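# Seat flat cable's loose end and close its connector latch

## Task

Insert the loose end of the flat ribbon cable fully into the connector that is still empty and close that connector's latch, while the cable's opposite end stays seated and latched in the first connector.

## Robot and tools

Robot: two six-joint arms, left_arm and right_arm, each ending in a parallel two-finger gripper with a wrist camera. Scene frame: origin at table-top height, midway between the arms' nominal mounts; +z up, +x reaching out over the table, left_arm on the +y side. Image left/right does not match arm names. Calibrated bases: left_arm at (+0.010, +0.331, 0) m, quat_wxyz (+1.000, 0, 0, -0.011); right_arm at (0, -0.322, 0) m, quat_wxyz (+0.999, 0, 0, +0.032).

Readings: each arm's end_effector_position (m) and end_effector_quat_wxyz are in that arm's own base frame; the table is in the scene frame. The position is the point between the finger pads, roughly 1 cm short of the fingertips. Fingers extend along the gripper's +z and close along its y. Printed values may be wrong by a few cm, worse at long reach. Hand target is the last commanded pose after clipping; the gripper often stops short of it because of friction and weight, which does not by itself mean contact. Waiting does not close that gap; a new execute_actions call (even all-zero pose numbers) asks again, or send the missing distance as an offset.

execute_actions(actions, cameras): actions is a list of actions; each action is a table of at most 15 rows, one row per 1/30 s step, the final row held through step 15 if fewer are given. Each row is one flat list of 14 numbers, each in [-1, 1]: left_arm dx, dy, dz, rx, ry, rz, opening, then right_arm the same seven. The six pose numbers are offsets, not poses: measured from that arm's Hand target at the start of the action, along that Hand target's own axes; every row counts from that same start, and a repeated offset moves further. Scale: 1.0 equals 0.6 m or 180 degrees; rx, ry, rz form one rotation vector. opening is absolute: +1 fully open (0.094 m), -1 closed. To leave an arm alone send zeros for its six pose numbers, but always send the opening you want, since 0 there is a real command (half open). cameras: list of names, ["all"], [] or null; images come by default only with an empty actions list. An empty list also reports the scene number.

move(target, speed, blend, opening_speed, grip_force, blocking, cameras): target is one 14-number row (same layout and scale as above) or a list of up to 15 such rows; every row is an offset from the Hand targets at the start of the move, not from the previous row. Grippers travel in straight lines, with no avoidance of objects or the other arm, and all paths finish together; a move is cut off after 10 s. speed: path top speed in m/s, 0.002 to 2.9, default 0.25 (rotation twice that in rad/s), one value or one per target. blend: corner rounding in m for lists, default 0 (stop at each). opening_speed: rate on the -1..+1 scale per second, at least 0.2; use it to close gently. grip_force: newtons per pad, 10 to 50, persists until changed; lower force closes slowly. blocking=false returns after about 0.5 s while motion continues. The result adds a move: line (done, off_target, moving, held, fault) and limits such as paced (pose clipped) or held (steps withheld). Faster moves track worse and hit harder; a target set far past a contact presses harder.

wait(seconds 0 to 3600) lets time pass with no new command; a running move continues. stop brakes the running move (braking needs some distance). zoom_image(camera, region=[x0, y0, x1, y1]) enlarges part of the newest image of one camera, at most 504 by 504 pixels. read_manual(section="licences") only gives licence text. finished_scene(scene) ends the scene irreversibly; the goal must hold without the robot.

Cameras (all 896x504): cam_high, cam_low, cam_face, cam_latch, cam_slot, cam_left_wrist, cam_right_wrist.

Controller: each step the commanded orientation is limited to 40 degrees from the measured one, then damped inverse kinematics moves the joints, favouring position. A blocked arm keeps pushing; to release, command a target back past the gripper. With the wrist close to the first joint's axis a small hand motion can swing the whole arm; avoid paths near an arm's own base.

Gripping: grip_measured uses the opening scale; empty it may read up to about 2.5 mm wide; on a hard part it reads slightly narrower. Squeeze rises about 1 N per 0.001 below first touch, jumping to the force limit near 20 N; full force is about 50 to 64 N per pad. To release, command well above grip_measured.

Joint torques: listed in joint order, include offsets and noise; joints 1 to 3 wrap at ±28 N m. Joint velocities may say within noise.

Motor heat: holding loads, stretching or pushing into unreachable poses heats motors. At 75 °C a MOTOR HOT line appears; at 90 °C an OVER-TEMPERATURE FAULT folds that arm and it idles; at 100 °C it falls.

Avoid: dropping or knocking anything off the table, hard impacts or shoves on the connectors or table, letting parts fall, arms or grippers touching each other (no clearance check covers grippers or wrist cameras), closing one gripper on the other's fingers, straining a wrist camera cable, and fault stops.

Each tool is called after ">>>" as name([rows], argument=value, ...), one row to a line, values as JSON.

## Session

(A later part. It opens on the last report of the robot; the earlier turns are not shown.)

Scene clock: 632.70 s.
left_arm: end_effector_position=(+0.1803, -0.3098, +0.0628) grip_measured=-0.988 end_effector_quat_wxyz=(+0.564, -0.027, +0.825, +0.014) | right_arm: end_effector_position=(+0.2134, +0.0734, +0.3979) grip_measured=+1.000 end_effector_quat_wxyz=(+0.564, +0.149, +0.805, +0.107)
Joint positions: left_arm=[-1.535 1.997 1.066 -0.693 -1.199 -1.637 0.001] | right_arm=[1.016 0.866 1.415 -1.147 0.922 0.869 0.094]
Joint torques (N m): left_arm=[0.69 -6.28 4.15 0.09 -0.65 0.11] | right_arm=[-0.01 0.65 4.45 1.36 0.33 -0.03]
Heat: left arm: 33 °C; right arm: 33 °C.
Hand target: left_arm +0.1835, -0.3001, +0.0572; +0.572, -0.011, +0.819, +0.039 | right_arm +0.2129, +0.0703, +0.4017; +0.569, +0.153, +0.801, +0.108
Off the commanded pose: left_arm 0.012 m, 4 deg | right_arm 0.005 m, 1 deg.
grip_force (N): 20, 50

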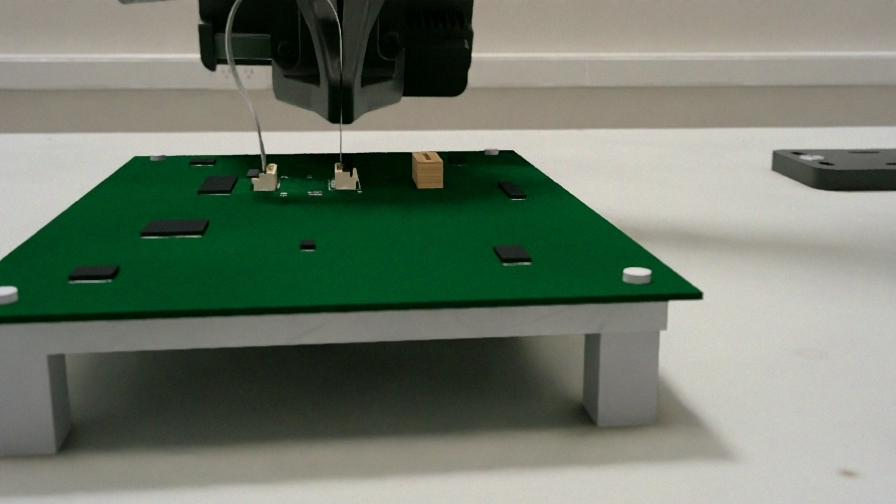

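>>> execute_actions([
  [[-0.00004,0.00135,0.00008,-0.00066,-0.00005,0.00179,-1.0,0,0,0,0,0,0,1.0]],
], cameras=["cam_latch"])

>>> zoom_image(camera="cam_latch", region=[325, 145, 365, 185])

Scene clock: 634.10 s.
left_arm: end_effector_position=(+0.1803, -0.3091, +0.0628) grip_measured=-0.988 end_effector_quat_wxyz=(+0.564, -0.025, +0.825, +0.016) | right_arm: end_effector_position=(+0.2134, +0.0734, +0.3979) grip_measured=+1.000 end_effector_quat_wxyz=(+0.564, +0.149, +0.805, +0.107)
Joint positions: left_arm=[-1.535 1.997 1.066 -0.698 -1.199 -1.636 0.001] | right_arm=[1.016 0.866 1.415 -1.147 0.922 0.869 0.094]
Joint torques (N m): left_arm=[0.73 -6.22 4.07 0.06 -0.62 0.1] | right_arm=[0.02 0.66 4.44 1.36 0.33 -0.04]
Heat: left arm: 33 °C; right arm: 33 °C.
Hand target: left_arm +0.1835, -0.2993, +0.0573; +0.572, -0.010, +0.819, +0.042 | right_arm +0.2129, +0.0703, +0.4017; +0.569, +0.153, +0.801, +0.108
Off the commanded pose: left_arm 0.012 m, 4 deg | right_arm 0.005 m, 1 deg.
grip_force (N): 20, 50

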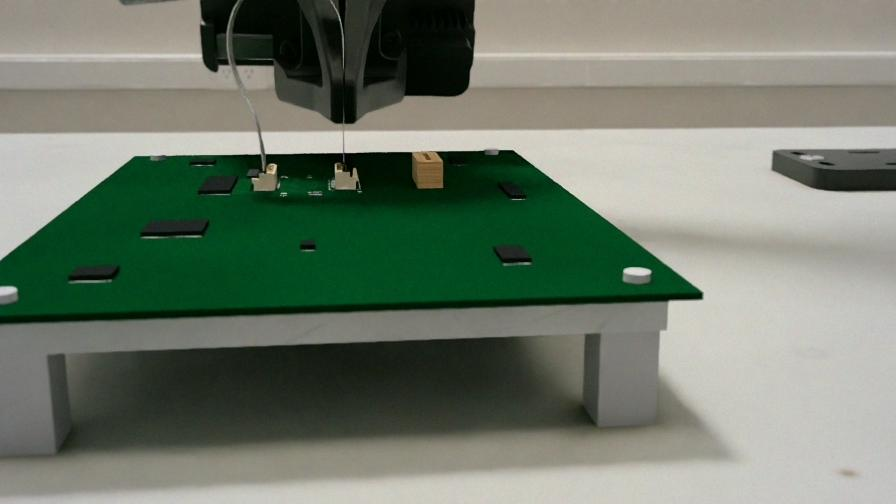

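Scaled by 12.600 from the camera's image (finer frame: 1280x720).

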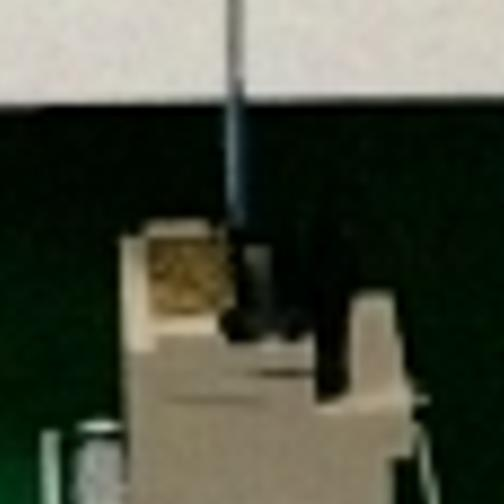

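>>> wait(seconds=0.1, cameras=["cam_slot", "cam_face", "cam_latch"])

>>> zoom_image(camera="cam_slot", region=[400, 280, 450, 350])

>>> zoom_image(camera="cam_slot", region=[470, 250, 520, 320])

Scene clock: 636.50 s.
left_arm: end_effector_position=(+0.1803, -0.3091, +0.0628) grip_measured=-0.988 end_effector_quat_wxyz=(+0.564, -0.025, +0.825, +0.016) | right_arm: end_effector_position=(+0.2134, +0.0734, +0.3979) grip_measured=+1.000 end_effector_quat_wxyz=(+0.564, +0.149, +0.805, +0.107)
Joint positions: left_arm=[-1.535 1.997 1.066 -0.698 -1.199 -1.636 0.001] | right_arm=[1.016 0.866 1.415 -1.147 0.922 0.869 0.094]
Joint torques (N m): left_arm=[0.77 -6.12 4.15 0.07 -0.65 0.08] | right_arm=[-0.01 0.64 4.45 1.36 0.33 -0.04]
Heat: left arm: 33 °C; right arm: 33 °C.
Hand target: left_arm +0.1835, -0.2993, +0.0573; +0.572, -0.010, +0.819, +0.042 | right_arm +0.2129, +0.0703, +0.4017; +0.569, +0.153, +0.801, +0.108
Tool commands: left_gripper/opening=-1.0 right_gripper/opening=+1.0
Off the commanded pose: left_arm 0.012 m, 4 deg | right_arm 0.005 m, 1 deg.
grip_force (N): 20, 50
wait: 0.10 s; at rest from the start
Images, in order (width x height): cam_face 896x504, cam_latch 896x504, cam_slot 896x504.

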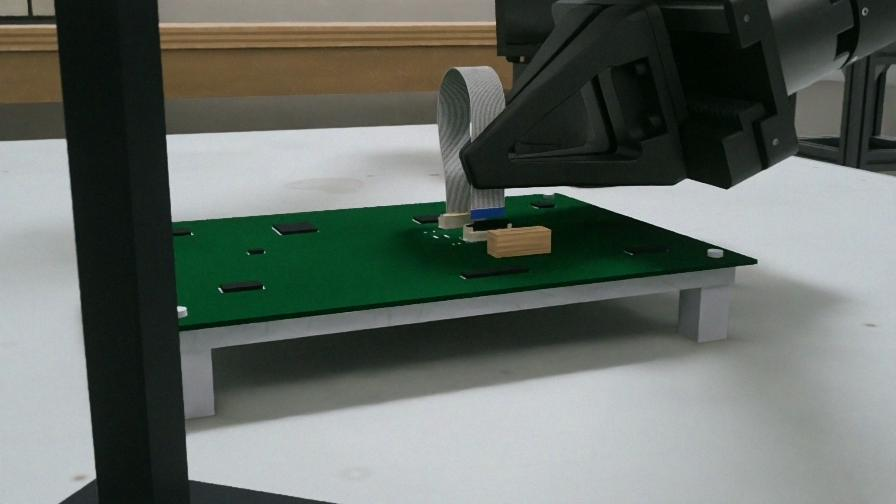

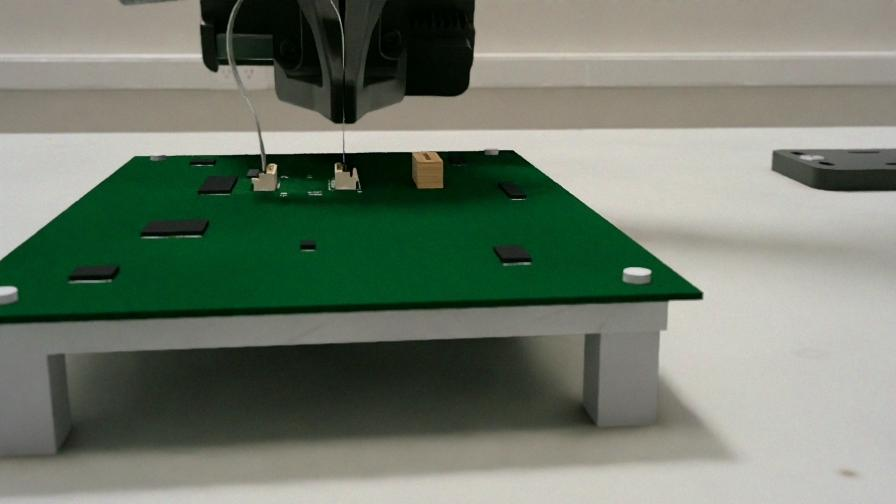

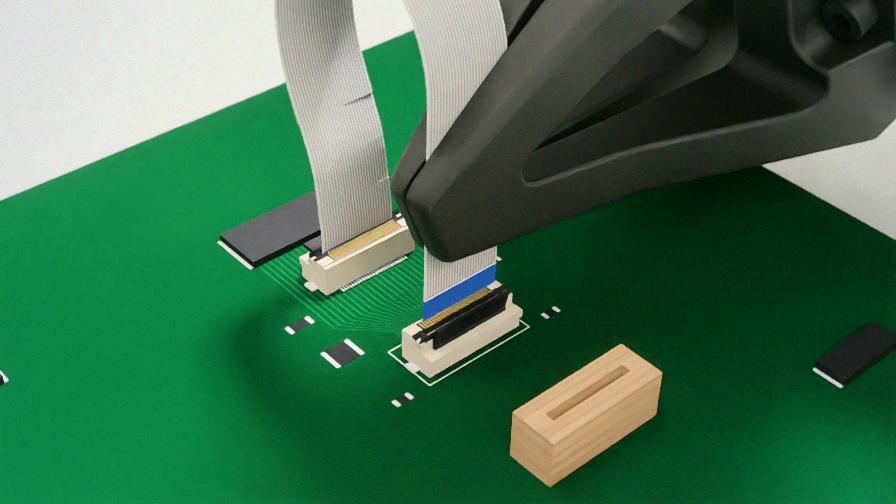

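Scaled by 7.200 from the camera's image (finer frame: 1280x720).

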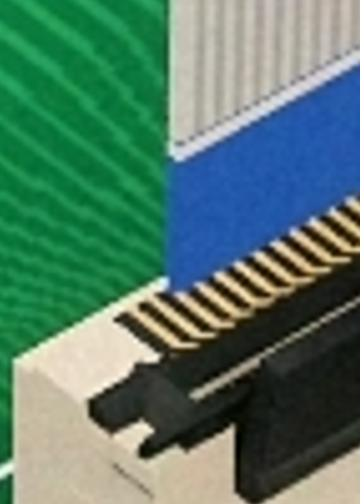

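Scaled by 7.200 from the camera's image (finer frame: 1280x720).

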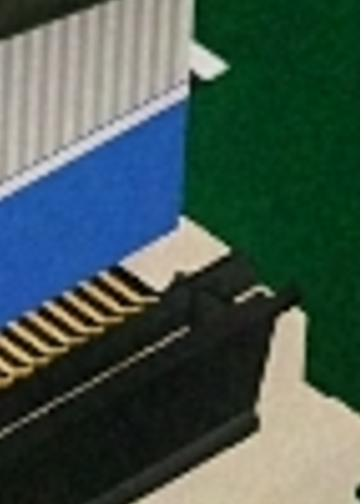

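>>> execute_actions([
  [[0.00183,0.00044,0.0007,-0.00044,-0.00003,0.00119,-1.0,0,0,0,0,0,0,1.0]],
], cameras=[])

Scene clock: 647.00 s.
left_arm: end_effector_position=(+0.1803, -0.3091, +0.0628) grip_measured=-0.988 end_effector_quat_wxyz=(+0.564, -0.025, +0.825, +0.016) | right_arm: end_effector_position=(+0.2134, +0.0734, +0.3979) grip_measured=+1.000 end_effector_quat_wxyz=(+0.564, +0.149, +0.805, +0.107)
Joint positions: left_arm=[-1.535 1.997 1.066 -0.698 -1.199 -1.636 0.001] | right_arm=[1.016 0.866 1.415 -1.147 0.922 0.869 0.094]
Joint torques (N m): left_arm=[0.81 -6.04 3.95 0.1 -0.62 0.09] | right_arm=[-0.01 0.65 4.45 1.35 0.33 -0.03]
Heat: left arm: 32 °C; right arm: 33 °C.
Hand target: left_arm +0.1835, -0.2990, +0.0561; +0.572, -0.009, +0.819, +0.043 | right_arm +0.2129, +0.0703, +0.4017; +0.569, +0.153, +0.801, +0.108
Off the commanded pose: left_arm 0.013 m, 4 deg | right_arm 0.005 m, 1 deg.
grip_force (N): 20, 50

>>> execute_actions([
  [[0.00183,0.00044,0.0007,-0.00044,-0.00003,0.00119,-1.0,0,0,0,0,0,0,1.0]],
], cameras=[])

Scene clock: 649.77 s.
left_arm: end_effector_position=(+0.1802, -0.3067, +0.0596) grip_measured=-0.988 end_effector_quat_wxyz=(+0.564, -0.021, +0.825, +0.022) | right_arm: end_effector_position=(+0.2134, +0.0734, +0.3979) grip_measured=+1.000 end_effector_quat_wxyz=(+0.564, +0.149, +0.805, +0.107)
Joint positions: left_arm=[-1.535 2.004 1.06 -0.699 -1.199 -1.636 0.001] | right_arm=[1.016 0.866 1.415 -1.147 0.922 0.869 0.094]
Joint torques (N m): left_arm=[0.94 -6.16 4.49 0.06 -0.59 0.11] | right_arm=[0.01 0.66 4.45 1.36 0.33 -0.04]
Heat: left arm: 32 °C; right arm: 33 °C.
Hand target: left_arm +0.1835, -0.2986, +0.0550; +0.572, -0.007, +0.819, +0.045 | right_arm +0.2129, +0.0703, +0.4017; +0.569, +0.153, +0.801, +0.108
Off the commanded pose: left_arm 0.010 m, 3 deg | right_arm 0.005 m, 1 deg.
grip_force (N): 20, 50

>>> wait(seconds=0.1, cameras=["cam_slot", "cam_latch"])

>>> zoom_image(camera="cam_slot", region=[395, 255, 525, 385])

>>> zoom_image(camera="cam_latch", region=[325, 145, 365, 185])

Scene clock: 651.03 s.
left_arm: end_effector_position=(+0.1802, -0.3067, +0.0596) grip_measured=-0.988 end_effector_quat_wxyz=(+0.564, -0.021, +0.825, +0.022) | right_arm: end_effector_position=(+0.2134, +0.0734, +0.3979) grip_measured=+1.000 end_effector_quat_wxyz=(+0.564, +0.149, +0.805, +0.107)
Joint positions: left_arm=[-1.535 2.004 1.06 -0.699 -1.199 -1.636 0.001] | right_arm=[1.016 0.866 1.415 -1.147 0.922 0.869 0.094]
Joint torques (N m): left_arm=[0.75 -6.11 4.53 0.07 -0.64 0.07] | right_arm=[0.01 0.65 4.48 1.36 0.33 -0.03]
Heat: left arm: 32 °C; right arm: 33 °C.
Hand target: left_arm +0.1835, -0.2986, +0.0550; +0.572, -0.007, +0.819, +0.045 | right_arm +0.2129, +0.0703, +0.4017; +0.569, +0.153, +0.801, +0.108
Tool commands: left_gripper/opening=-1.0 right_gripper/opening=+1.0
Off the commanded pose: left_arm 0.010 m, 3 deg | right_arm 0.005 m, 1 deg.
grip_force (N): 20, 50
wait: 0.10 s; at rest from the start
Images, in order (width x height): cam_latch 896x504, cam_slot 896x504.

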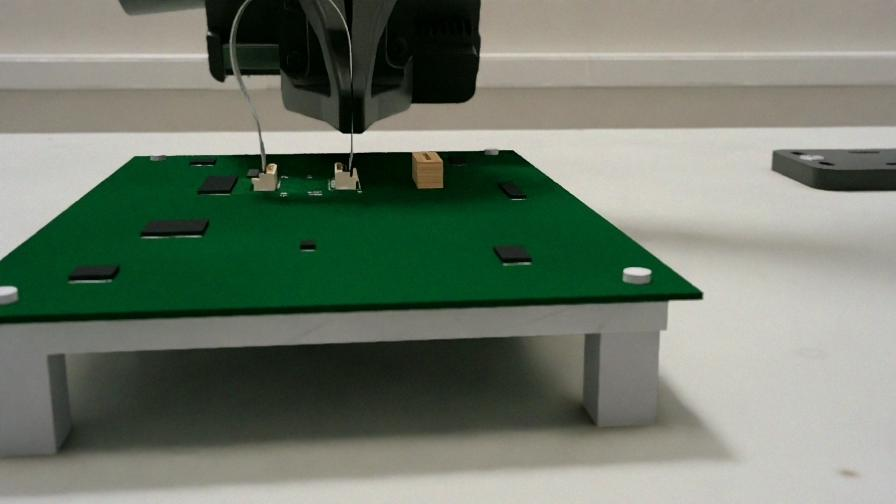

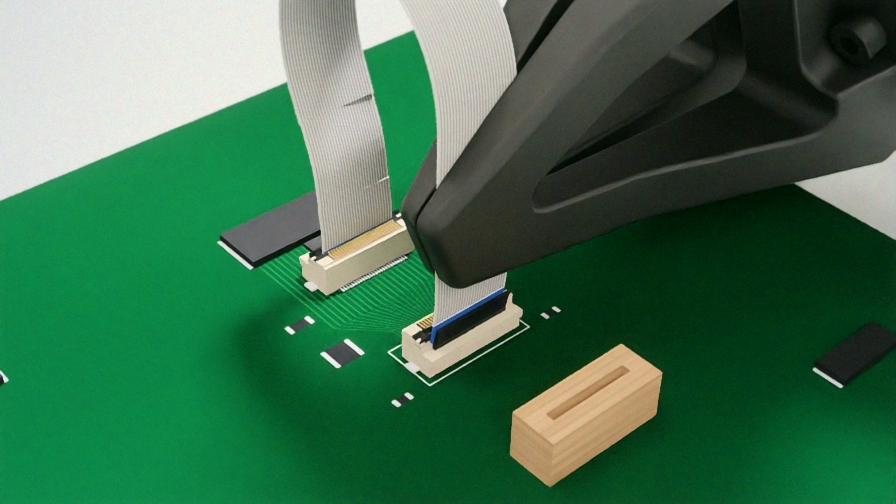

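Scaled by 3.877 from the camera's image (finer frame: 1280x720).

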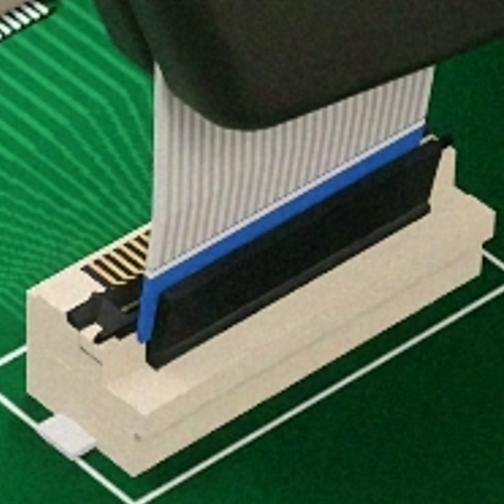

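Scaled by 12.600 from the camera's image (finer frame: 1280x720).

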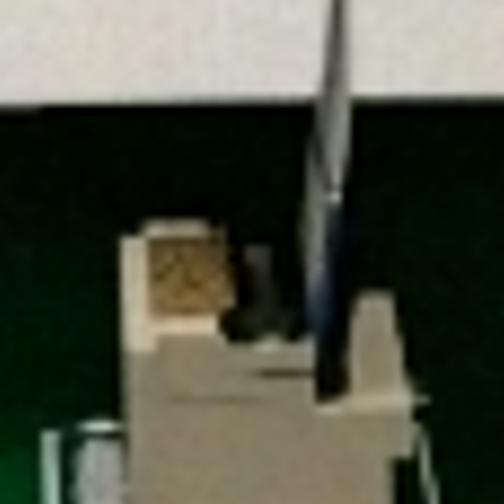

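>>> execute_actions([
  [[-0.00174,-0.00256,-0.00081,0.0006,0.00005,-0.00164,-1.0,0,0,0,0,0,0,1.0]],
  [[-0.00174,-0.00256,-0.00081,0.0006,0.00005,-0.00164,-1.0,0,0,0,0,0,0,1.0]],
  [[-0.00174,-0.00256,-0.00081,0.0006,0.00005,-0.00164,-1.0,0,0,0,0,0,0,1.0]],
  [[-0.00174,-0.00256,-0.00081,0.0006,0.00005,-0.00164,-1.0,0,0,0,0,0,0,1.0]],
], cameras=[])

Scene clock: 663.73 s.
left_arm: end_effector_position=(+0.1802, -0.3067, +0.0596) grip_measured=-0.988 end_effector_quat_wxyz=(+0.564, -0.021, +0.825, +0.022) | right_arm: end_effector_position=(+0.2134, +0.0734, +0.3979) grip_measured=+1.000 end_effector_quat_wxyz=(+0.564, +0.149, +0.805, +0.107)
Joint positions: left_arm=[-1.535 2.004 1.06 -0.699 -1.199 -1.636 0.001] | right_arm=[1.016 0.866 1.415 -1.147 0.922 0.869 0.094]
Joint torques (N m): left_arm=[0.73 -6.08 6.31 0.08 -0.66 0.09] | right_arm=[0.01 0.65 4.45 1.36 0.34 -0.04]
Heat: left arm: 31 °C; right arm: 33 °C.
Hand target: left_arm +0.1835, -0.3050, +0.0592; +0.572, -0.014, +0.819, +0.036 | right_arm +0.2129, +0.0703, +0.4017; +0.569, +0.153, +0.801, +0.108
Off the commanded pose: left_arm 0.004 m, 2 deg | right_arm 0.005 m, 1 deg.
grip_force (N): 20, 50

>>> execute_actions([
  [[-0.00456,-0.00109,-0.00174,0.00109,0.00009,-0.00298,-1.0,0,0,0,0,0,0,1.0]],
  [[-0.00456,-0.00109,-0.00174,0.00109,0.00009,-0.00298,-1.0,0,0,0,0,0,0,1.0]],
  [[-0.00456,-0.00109,-0.00174,0.00109,0.00009,-0.00298,-1.0,0,0,0,0,0,0,1.0]],
  [[-0.00456,-0.00109,-0.00174,0.00109,0.00009,-0.00298,-1.0,0,0,0,0,0,0,1.0]],
  [[-0.00456,-0.00109,-0.00174,0.00109,0.00009,-0.00298,-1.0,0,0,0,0,0,0,1.0]],
], cameras=[])

Scene clock: 667.37 s.
left_arm: end_effector_position=(+0.1802, -0.3066, +0.0596) grip_measured=-0.988 end_effector_quat_wxyz=(+0.564, -0.021, +0.825, +0.022) | right_arm: end_effector_position=(+0.2134, +0.0734, +0.3979) grip_measured=+1.000 end_effector_quat_wxyz=(+0.564, +0.149, +0.805, +0.107)
Joint positions: left_arm=[-1.535 2.004 1.06 -0.699 -1.199 -1.636 0.001] | right_arm=[1.016 0.866 1.415 -1.147 0.922 0.869 0.094]
Joint torques (N m): left_arm=[0.68 -9.4 6.91 0.02 -0.61 0.04] | right_arm=[0.01 0.65 4.46 1.36 0.34 -0.04]
Heat: left arm: 31 °C; right arm: 33 °C.
Hand target: left_arm +0.1835, -0.3086, +0.0738; +0.572, -0.028, +0.820, +0.016 | right_arm +0.2129, +0.0703, +0.4017; +0.569, +0.153, +0.801, +0.108
Off the commanded pose: left_arm 0.015 m, 2 deg | right_arm 0.005 m, 1 deg.
grip_force (N): 20, 50

>>> execute_actions([
  [[-0.00228,-0.00055,-0.00087,0.00055,0.00004,-0.00149,-1.0,0,0,0,0,0,0,1.0]],
  [[-0.00228,-0.00055,-0.00087,0.00055,0.00004,-0.00149,-1.0,0,0,0,0,0,0,1.0]],
], cameras=[])

Scene clock: 669.13 s.
left_arm: end_effector_position=(+0.1802, -0.3066, +0.0596) grip_measured=-0.988 end_effector_quat_wxyz=(+0.564, -0.021, +0.825, +0.022) | right_arm: end_effector_position=(+0.2134, +0.0734, +0.3979) grip_measured=+1.000 end_effector_quat_wxyz=(+0.564, +0.149, +0.805, +0.107)
Joint positions: left_arm=[-1.535 2.004 1.06 -0.699 -1.199 -1.636 0.001] | right_arm=[1.016 0.866 1.415 -1.147 0.922 0.869 0.094]
Joint torques (N m): left_arm=[0.64 -10.04 6.93 0.03 -0.65 0.02] | right_arm=[0.01 0.65 4.46 1.36 0.33 -0.04]
Heat: left arm: 31 °C; right arm: 33 °C.
Hand target: left_arm +0.1836, -0.3093, +0.0767; +0.572, -0.031, +0.819, +0.011 | right_arm +0.2129, +0.0703, +0.4017; +0.569, +0.153, +0.801, +0.108
Off the commanded pose: left_arm 0.018 m, 2 deg | right_arm 0.005 m, 1 deg.
grip_force (N): 20, 50

>>> execute_actions([
  [[-0.00183,-0.00044,-0.0007,0.00044,0.00003,-0.00119,-1.0,0,0,0,0,0,0,1.0]],
], cameras=[])

Scene clock: 670.47 s.
left_arm: end_effector_position=(+0.1802, -0.3066, +0.0596) grip_measured=-0.988 end_effector_quat_wxyz=(+0.564, -0.021, +0.825, +0.022) | right_arm: end_effector_position=(+0.2134, +0.0734, +0.3979) grip_measured=+1.000 end_effector_quat_wxyz=(+0.564, +0.149, +0.805, +0.107)
Joint positions: left_arm=[-1.535 2.004 1.06 -0.699 -1.199 -1.636 0.001] | right_arm=[1.016 0.866 1.415 -1.147 0.922 0.869 0.094]
Joint torques (N m): left_arm=[0.69 -10.48 7.04 0.04 -0.63 0.05] | right_arm=[-0.01 0.65 4.46 1.36 0.33 -0.03]
Heat: left arm: 31 °C; right arm: 33 °C.
Hand target: left_arm +0.1836, -0.3095, +0.0779; +0.572, -0.032, +0.819, +0.010 | right_arm +0.2129, +0.0703, +0.4017; +0.569, +0.153, +0.801, +0.108
Off the commanded pose: left_arm 0.019 m, 2 deg | right_arm 0.005 m, 1 deg.
grip_force (N): 20, 50

>>> execute_actions([
  [[-0.00137,-0.00033,-0.00052,0.00033,0.00003,-0.0009,-1.0,0,0,0,0,0,0,1.0]],
], cameras=[])

Scene clock: 671.87 s.
left_arm: end_effector_position=(+0.1802, -0.3067, +0.0613) grip_measured=-0.988 end_effector_quat_wxyz=(+0.564, -0.022, +0.825, +0.020) | right_arm: end_effector_position=(+0.2134, +0.0734, +0.3979) grip_measured=+1.000 end_effector_quat_wxyz=(+0.564, +0.149, +0.805, +0.107)
Joint positions: left_arm=[-1.535 1.998 1.06 -0.701 -1.199 -1.636 0.001] | right_arm=[1.016 0.866 1.415 -1.147 0.922 0.869 0.094]
Joint torques (N m): left_arm=[0.79 -10.21 6.99 0.09 -0.67 0.02] | right_arm=[-0.02 0.65 4.46 1.36 0.33 -0.03]
Heat: left arm: 31 °C; right arm: 33 °C.
Hand target: left_arm +0.1835, -0.3097, +0.0788; +0.572, -0.033, +0.820, +0.009 | right_arm +0.2129, +0.0703, +0.4017; +0.569, +0.153, +0.801, +0.108
Off the commanded pose: left_arm 0.018 m, 2 deg | right_arm 0.005 m, 1 deg.
grip_force (N): 20, 50

>>> wait(seconds=0.1, cameras=["cam_slot", "cam_latch"])

>>> zoom_image(camera="cam_slot", region=[395, 255, 525, 385])

>>> zoom_image(camera="cam_latch", region=[325, 145, 365, 185])

Scene clock: 673.03 s.
left_arm: end_effector_position=(+0.1802, -0.3067, +0.0613) grip_measured=-0.988 end_effector_quat_wxyz=(+0.564, -0.022, +0.825, +0.020) | right_arm: end_effector_position=(+0.2134, +0.0734, +0.3979) grip_measured=+1.000 end_effector_quat_wxyz=(+0.564, +0.149, +0.805, +0.107)
Joint positions: left_arm=[-1.535 1.998 1.06 -0.701 -1.199 -1.636 0.001] | right_arm=[1.016 0.866 1.415 -1.147 0.922 0.869 0.094]
Joint torques (N m): left_arm=[0.76 -10.28 7.05 0.08 -0.65 0.03] | right_arm=[0.01 0.64 4.46 1.36 0.33 -0.04]
Heat: left arm: 31 °C; right arm: 33 °C.
Hand target: left_arm +0.1835, -0.3097, +0.0788; +0.572, -0.033, +0.820, +0.009 | right_arm +0.2129, +0.0703, +0.4017; +0.569, +0.153, +0.801, +0.108
Tool commands: left_gripper/opening=-1.0 right_gripper/opening=+1.0
Off the commanded pose: left_arm 0.018 m, 2 deg | right_arm 0.005 m, 1 deg.
grip_force (N): 20, 50
wait: 0.10 s; at rest from the start
Images, in order (width x height): cam_latch 896x504, cam_slot 896x504.

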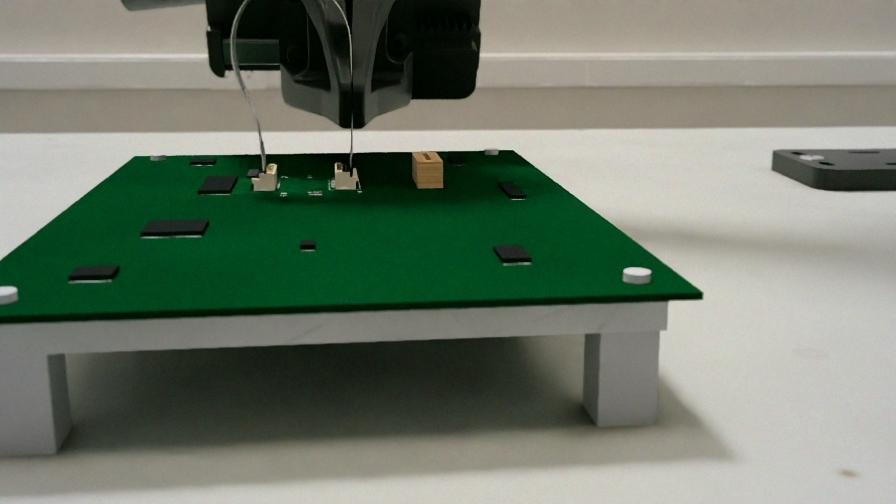

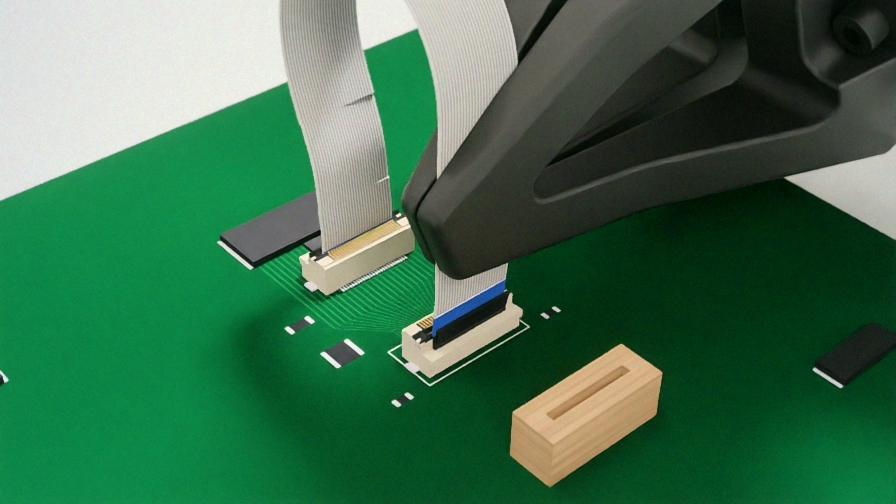

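Scaled by 3.877 from the camera's image (finer frame: 1280x720).

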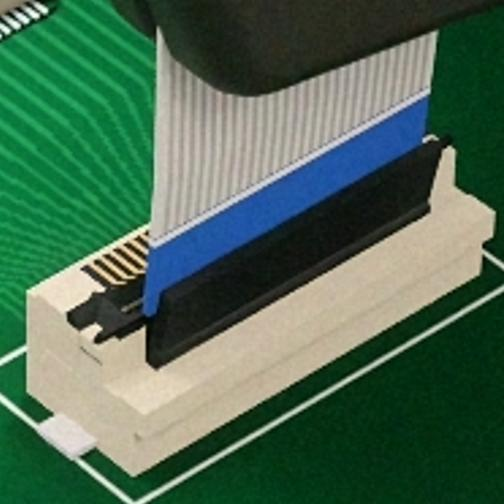

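Scaled by 12.600 from the camera's image (finer frame: 1280x720).

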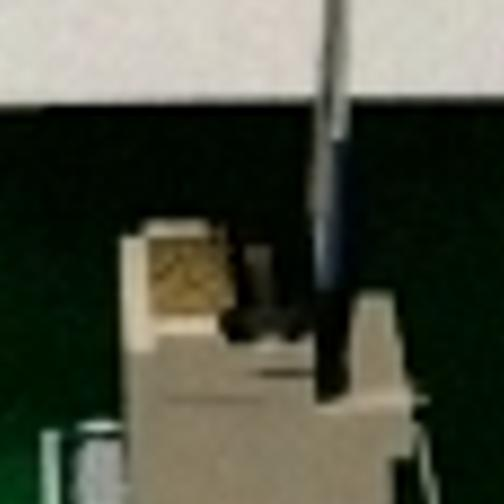

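>>> execute_actions([
  [[0.00006,-0.00135,-0.00007,0.00066,0.00005,-0.00179,-1.0,0,0,0,0,0,0,1.0]],
  [[0.00006,-0.00135,-0.00007,0.00066,0.00005,-0.00179,-1.0,0,0,0,0,0,0,1.0]],
  [[0.00006,-0.00135,-0.00007,0.00066,0.00005,-0.00179,-1.0,0,0,0,0,0,0,1.0]],
], cameras=[])

Scene clock: 677.80 s.
left_arm: end_effector_position=(+0.1802, -0.3067, +0.0613) grip_measured=-0.988 end_effector_quat_wxyz=(+0.564, -0.022, +0.825, +0.020) | right_arm: end_effector_position=(+0.2134, +0.0734, +0.3979) grip_measured=+1.000 end_effector_quat_wxyz=(+0.564, +0.149, +0.805, +0.107)
Joint positions: left_arm=[-1.535 1.998 1.06 -0.701 -1.199 -1.636 0.001] | right_arm=[1.016 0.866 1.415 -1.147 0.922 0.869 0.094]
Joint torques (N m): left_arm=[0.62 -10.3 7.08 0.18 -0.61 0.03] | right_arm=[0.01 0.64 4.45 1.36 0.33 -0.03]
Heat: left arm: 31 °C; right arm: 33 °C.
Hand target: left_arm +0.1835, -0.3121, +0.0788; +0.572, -0.038, +0.819, +0.001 | right_arm +0.2129, +0.0703, +0.4017; +0.569, +0.153, +0.801, +0.108
Off the commanded pose: left_arm 0.019 m, 3 deg | right_arm 0.005 m, 1 deg.
grip_force (N): 20, 50

>>> execute_actions([
  [[0.00006,-0.00135,-0.00007,0.00066,0.00005,-0.00179,-1.0,0,0,0,0,0,0,1.0]],
  [[0.00006,-0.00135,-0.00007,0.00066,0.00005,-0.00179,-1.0,0,0,0,0,0,0,1.0]],
], cameras=[])

Scene clock: 679.80 s.
left_arm: end_effector_position=(+0.1802, -0.3067, +0.0613) grip_measured=-0.988 end_effector_quat_wxyz=(+0.564, -0.022, +0.825, +0.020) | right_arm: end_effector_position=(+0.2134, +0.0734, +0.3979) grip_measured=+1.000 end_effector_quat_wxyz=(+0.564, +0.149, +0.805, +0.107)
Joint positions: left_arm=[-1.535 1.998 1.06 -0.701 -1.199 -1.636 0.001] | right_arm=[1.016 0.866 1.415 -1.147 0.922 0.869 0.094]
Joint torques (N m): left_arm=[0.75 -10.29 7.21 0.28 -0.62 -0.02] | right_arm=[-0.01 0.65 4.45 1.36 0.33 -0.04]
Heat: left arm: 31 °C; right arm: 33 °C.
Hand target: left_arm +0.1835, -0.3137, +0.0788; +0.572, -0.041, +0.819, -0.004 | right_arm +0.2129, +0.0703, +0.4017; +0.569, +0.153, +0.801, +0.108
Off the commanded pose: left_arm 0.019 m, 4 deg | right_arm 0.005 m, 1 deg.
grip_force (N): 20, 50

>>> execute_actions([
  [[0.00006,-0.00135,-0.00007,0.00066,0.00005,-0.00179,-1.0,0,0,0,0,0,0,1.0]],
], cameras=[])

Scene clock: 681.07 s.
left_arm: end_effector_position=(+0.1802, -0.3072, +0.0612) grip_measured=-0.988 end_effector_quat_wxyz=(+0.564, -0.023, +0.825, +0.019) | right_arm: end_effector_position=(+0.2134, +0.0734, +0.3979) grip_measured=+1.000 end_effector_quat_wxyz=(+0.564, +0.149, +0.805, +0.107)
Joint positions: left_arm=[-1.535 1.998 1.06 -0.698 -1.199 -1.636 0.001] | right_arm=[1.016 0.866 1.415 -1.147 0.922 0.869 0.094]
Joint torques (N m): left_arm=[0.58 -10.35 7.27 0.28 -0.63 0.01] | right_arm=[0.02 0.66 4.46 1.35 0.33 -0.03]
Heat: left arm: 31 °C; right arm: 33 °C.
Hand target: left_arm +0.1835, -0.3146, +0.0788; +0.572, -0.043, +0.819, -0.006 | right_arm +0.2129, +0.0703, +0.4017; +0.569, +0.153, +0.801, +0.108
Off the commanded pose: left_arm 0.019 m, 4 deg | right_arm 0.005 m, 1 deg.
grip_force (N): 20, 50

>>> execute_actions([
  [[0.00006,-0.00135,-0.00007,0.00066,0.00005,-0.00179,-1.0,0,0,0,0,0,0,1.0]],
], cameras=["cam_latch"])

>>> zoom_image(camera="cam_latch", region=[325, 145, 365, 185])

Scene clock: 682.97 s.
left_arm: end_effector_position=(+0.1803, -0.3078, +0.0612) grip_measured=-0.988 end_effector_quat_wxyz=(+0.564, -0.025, +0.825, +0.017) | right_arm: end_effector_position=(+0.2134, +0.0734, +0.3979) grip_measured=+1.000 end_effector_quat_wxyz=(+0.564, +0.149, +0.805, +0.107)
Joint positions: left_arm=[-1.535 1.998 1.06 -0.693 -1.199 -1.636 0.001] | right_arm=[1.016 0.866 1.415 -1.147 0.922 0.869 0.094]
Joint torques (N m): left_arm=[0.64 -10.17 7.19 0.33 -0.62 -0.02] | right_arm=[-0.01 0.65 4.45 1.36 0.33 -0.03]
Heat: left arm: 31 °C; right arm: 33 °C.
Hand target: left_arm +0.1835, -0.3153, +0.0789; +0.572, -0.045, +0.819, -0.009 | right_arm +0.2129, +0.0703, +0.4017; +0.569, +0.153, +0.801, +0.108
Off the commanded pose: left_arm 0.019 m, 4 deg | right_arm 0.005 m, 1 deg.
grip_force (N): 20, 50

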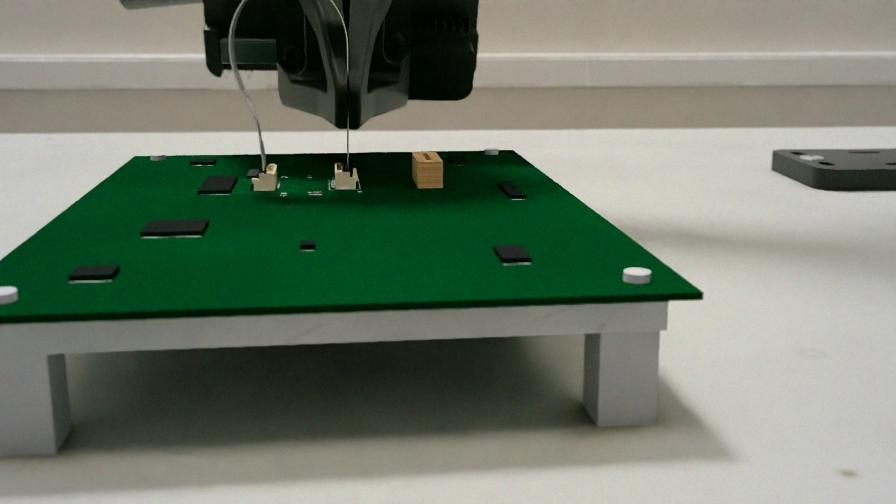

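Scaled by 12.600 from the camera's image (finer frame: 1280x720).

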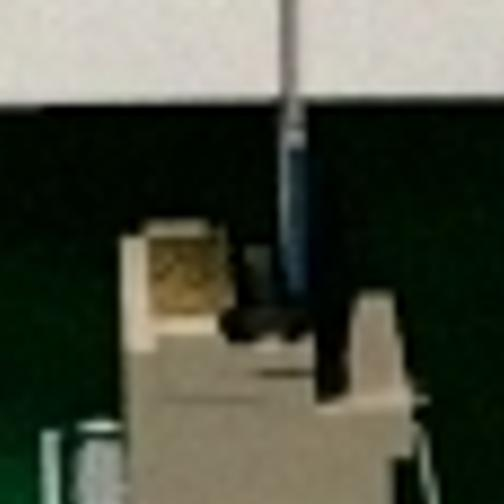

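>>> execute_actions([
  [[0.00006,-0.00135,-0.00007,0.00066,0.00005,-0.00179,-1.0,0,0,0,0,0,0,1.0]],
], cameras=["cam_latch"])

>>> zoom_image(camera="cam_latch", region=[325, 145, 365, 185])

Scene clock: 684.77 s.
left_arm: end_effector_position=(+0.1803, -0.3086, +0.0611) grip_measured=-0.988 end_effector_quat_wxyz=(+0.564, -0.026, +0.825, +0.015) | right_arm: end_effector_position=(+0.2134, +0.0734, +0.3979) grip_measured=+1.000 end_effector_quat_wxyz=(+0.564, +0.149, +0.805, +0.107)
Joint positions: left_arm=[-1.535 1.998 1.06 -0.687 -1.199 -1.636 0.001] | right_arm=[1.016 0.866 1.415 -1.147 0.922 0.869 0.094]
Joint torques (N m): left_arm=[0.61 -10.32 7.21 0.29 -0.64 -0.01] | right_arm=[0.01 0.65 4.45 1.36 0.33 -0.03]
Heat: left arm: 31 °C; right arm: 33 °C.
Hand target: left_arm +0.1835, -0.3162, +0.0789; +0.572, -0.047, +0.819, -0.011 | right_arm +0.2129, +0.0703, +0.4017; +0.569, +0.153, +0.801, +0.108
Off the commanded pose: left_arm 0.020 m, 4 deg | right_arm 0.005 m, 1 deg.
grip_force (N): 20, 50

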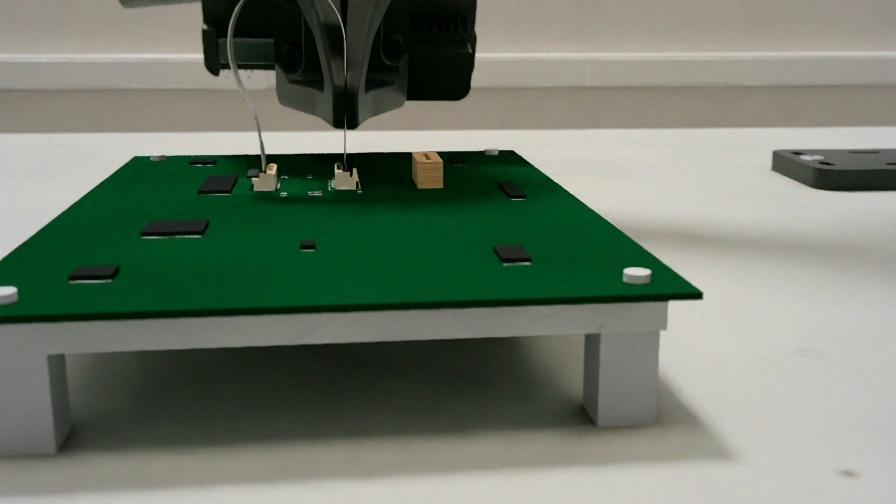

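Scaled by 12.600 from the camera's image (finer frame: 1280x720).

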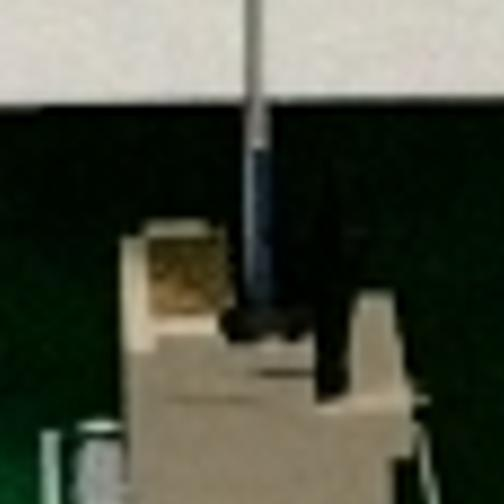

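>>> wait(seconds=0.1, cameras=["cam_slot"])

>>> zoom_image(camera="cam_slot", region=[400, 290, 450, 360])

>>> zoom_image(camera="cam_slot", region=[470, 260, 520, 330])

Scene clock: 686.23 s.
left_arm: end_effector_position=(+0.1803, -0.3086, +0.0611) grip_measured=-0.988 end_effector_quat_wxyz=(+0.564, -0.026, +0.825, +0.015) | right_arm: end_effector_position=(+0.2134, +0.0734, +0.3979) grip_measured=+1.000 end_effector_quat_wxyz=(+0.564, +0.149, +0.805, +0.107)
Joint positions: left_arm=[-1.535 1.998 1.06 -0.687 -1.199 -1.636 0.001] | right_arm=[1.016 0.866 1.415 -1.147 0.922 0.869 0.094]
Joint torques (N m): left_arm=[0.62 -10.39 7.21 0.34 -0.6 -0.07] | right_arm=[0.01 0.64 4.45 1.36 0.33 -0.04]
Heat: left arm: 31 °C; right arm: 33 °C.
Hand target: left_arm +0.1835, -0.3162, +0.0789; +0.572, -0.047, +0.819, -0.011 | right_arm +0.2129, +0.0703, +0.4017; +0.569, +0.153, +0.801, +0.108
Tool commands: left_gripper/opening=-1.0 right_gripper/opening=+1.0
Off the commanded pose: left_arm 0.020 m, 4 deg | right_arm 0.005 m, 1 deg.
grip_force (N): 20, 50
wait: 0.10 s; at rest from the start

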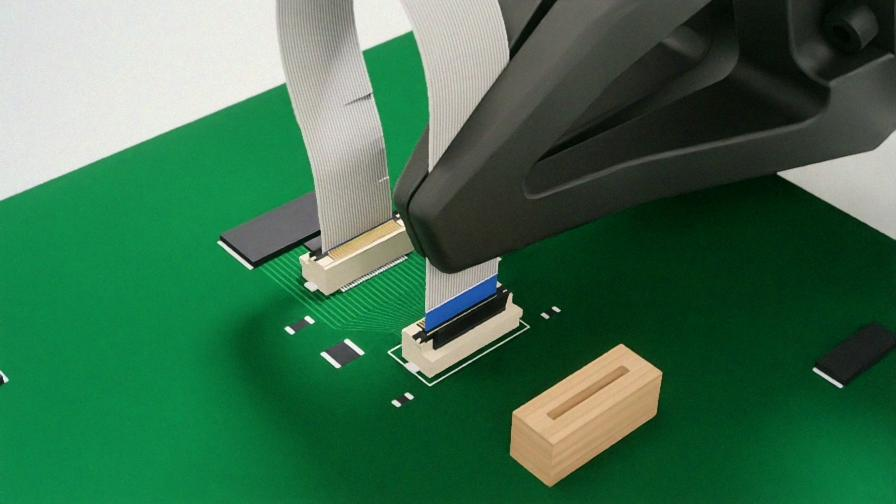

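Scaled by 7.200 from the camera's image (finer frame: 1280x720).

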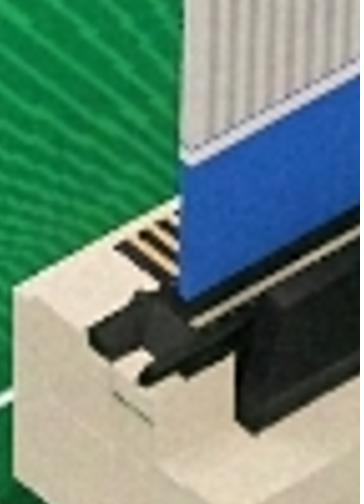

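Scaled by 7.200 from the camera's image (finer frame: 1280x720).

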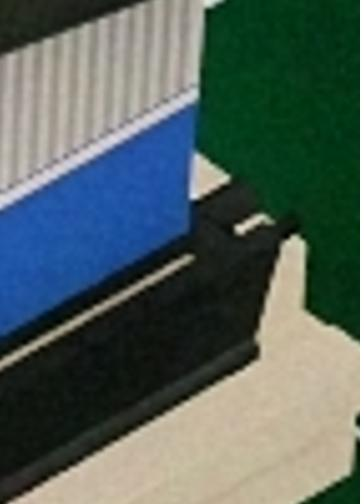

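>>> zoom_image(camera="cam_slot", region=[295, 225, 345, 275])

>>> zoom_image(camera="cam_slot", region=[375, 190, 425, 240])

>>> zoom_image(camera="cam_latch", region=[240, 145, 300, 205])

Scaled by 10.080 from the camera's image (finer frame: 1280x720).

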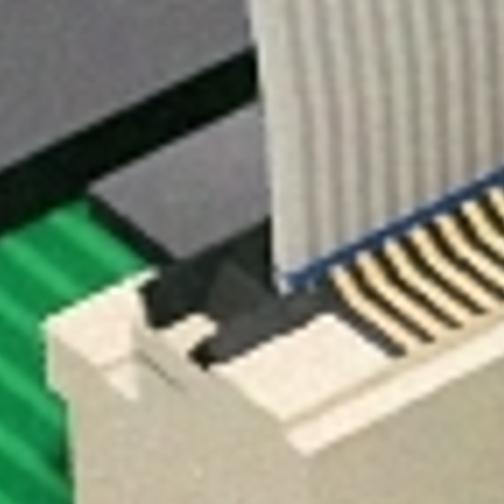

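Scaled by 10.080 from the camera's image (finer frame: 1280x720).

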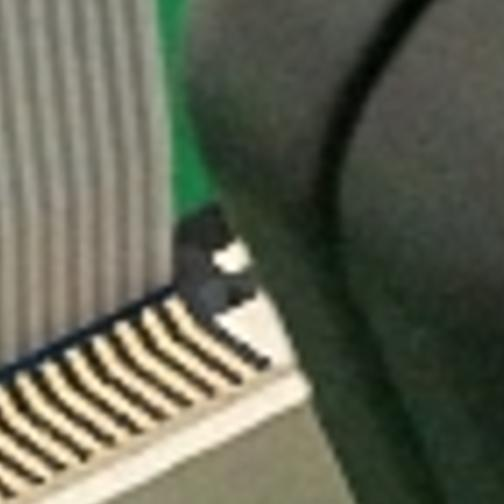

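This scene's latest camera images include none from cam_latch. They are from: cam_slot. cam_latch's image comes with the result of a call that names it in "cameras".

>>> execute_actions([
  [[0.00003,-0.00056,-0.00003,0.00028,0.00002,-0.00075,-1.0,0,0,0,0,0,0,1.0]],
], cameras=["cam_latch"])

>>> zoom_image(camera="cam_latch", region=[330, 150, 360, 180])

>>> zoom_image(camera="cam_latch", region=[245, 150, 290, 195])

Scene clock: 700.47 s.
left_arm: end_effector_position=(+0.1803, -0.3090, +0.0611) grip_measured=-0.988 end_effector_quat_wxyz=(+0.564, -0.027, +0.825, +0.013) | right_arm: end_effector_position=(+0.2134, +0.0734, +0.3979) grip_measured=+1.000 end_effector_quat_wxyz=(+0.564, +0.149, +0.805, +0.107)
Joint positions: left_arm=[-1.535 1.998 1.06 -0.685 -1.199 -1.636 0.001] | right_arm=[1.016 0.866 1.415 -1.147 0.922 0.869 0.094]
Joint torques (N m): left_arm=[0.59 -10.44 7.19 0.32 -0.65 -0.02] | right_arm=[-0.01 0.66 4.46 1.36 0.34 -0.03]
Heat: left arm: 31 °C; right arm: 33 °C.
Hand target: left_arm +0.1835, -0.3165, +0.0789; +0.572, -0.047, +0.819, -0.012 | right_arm +0.2129, +0.0703, +0.4017; +0.569, +0.153, +0.801, +0.108
Off the commanded pose: left_arm 0.020 m, 4 deg | right_arm 0.005 m, 1 deg.
grip_force (N): 20, 50

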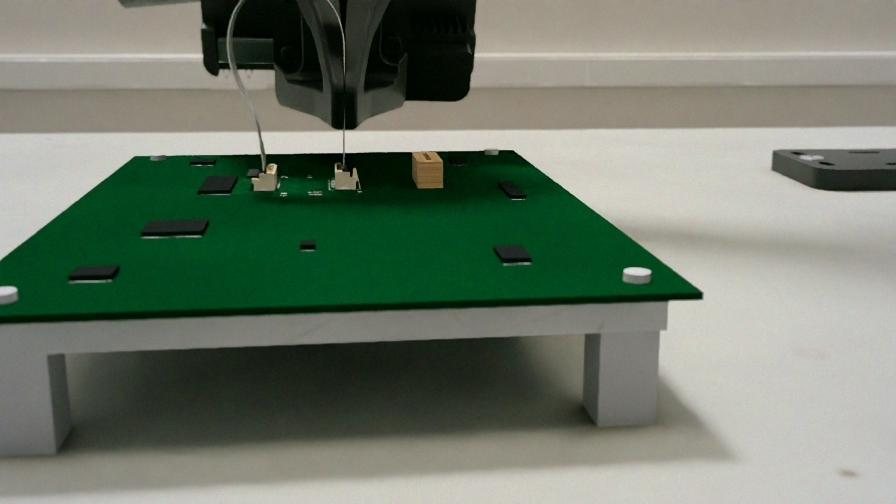

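Scaled by 16.800 from the camera's image (finer frame: 1280x720).

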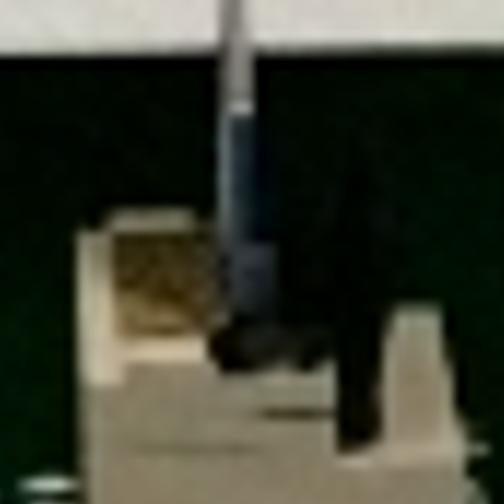

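Scaled by 11.200 from the camera's image (finer frame: 1280x720).

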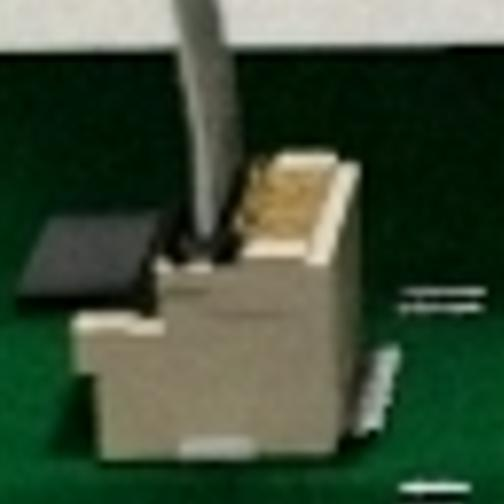

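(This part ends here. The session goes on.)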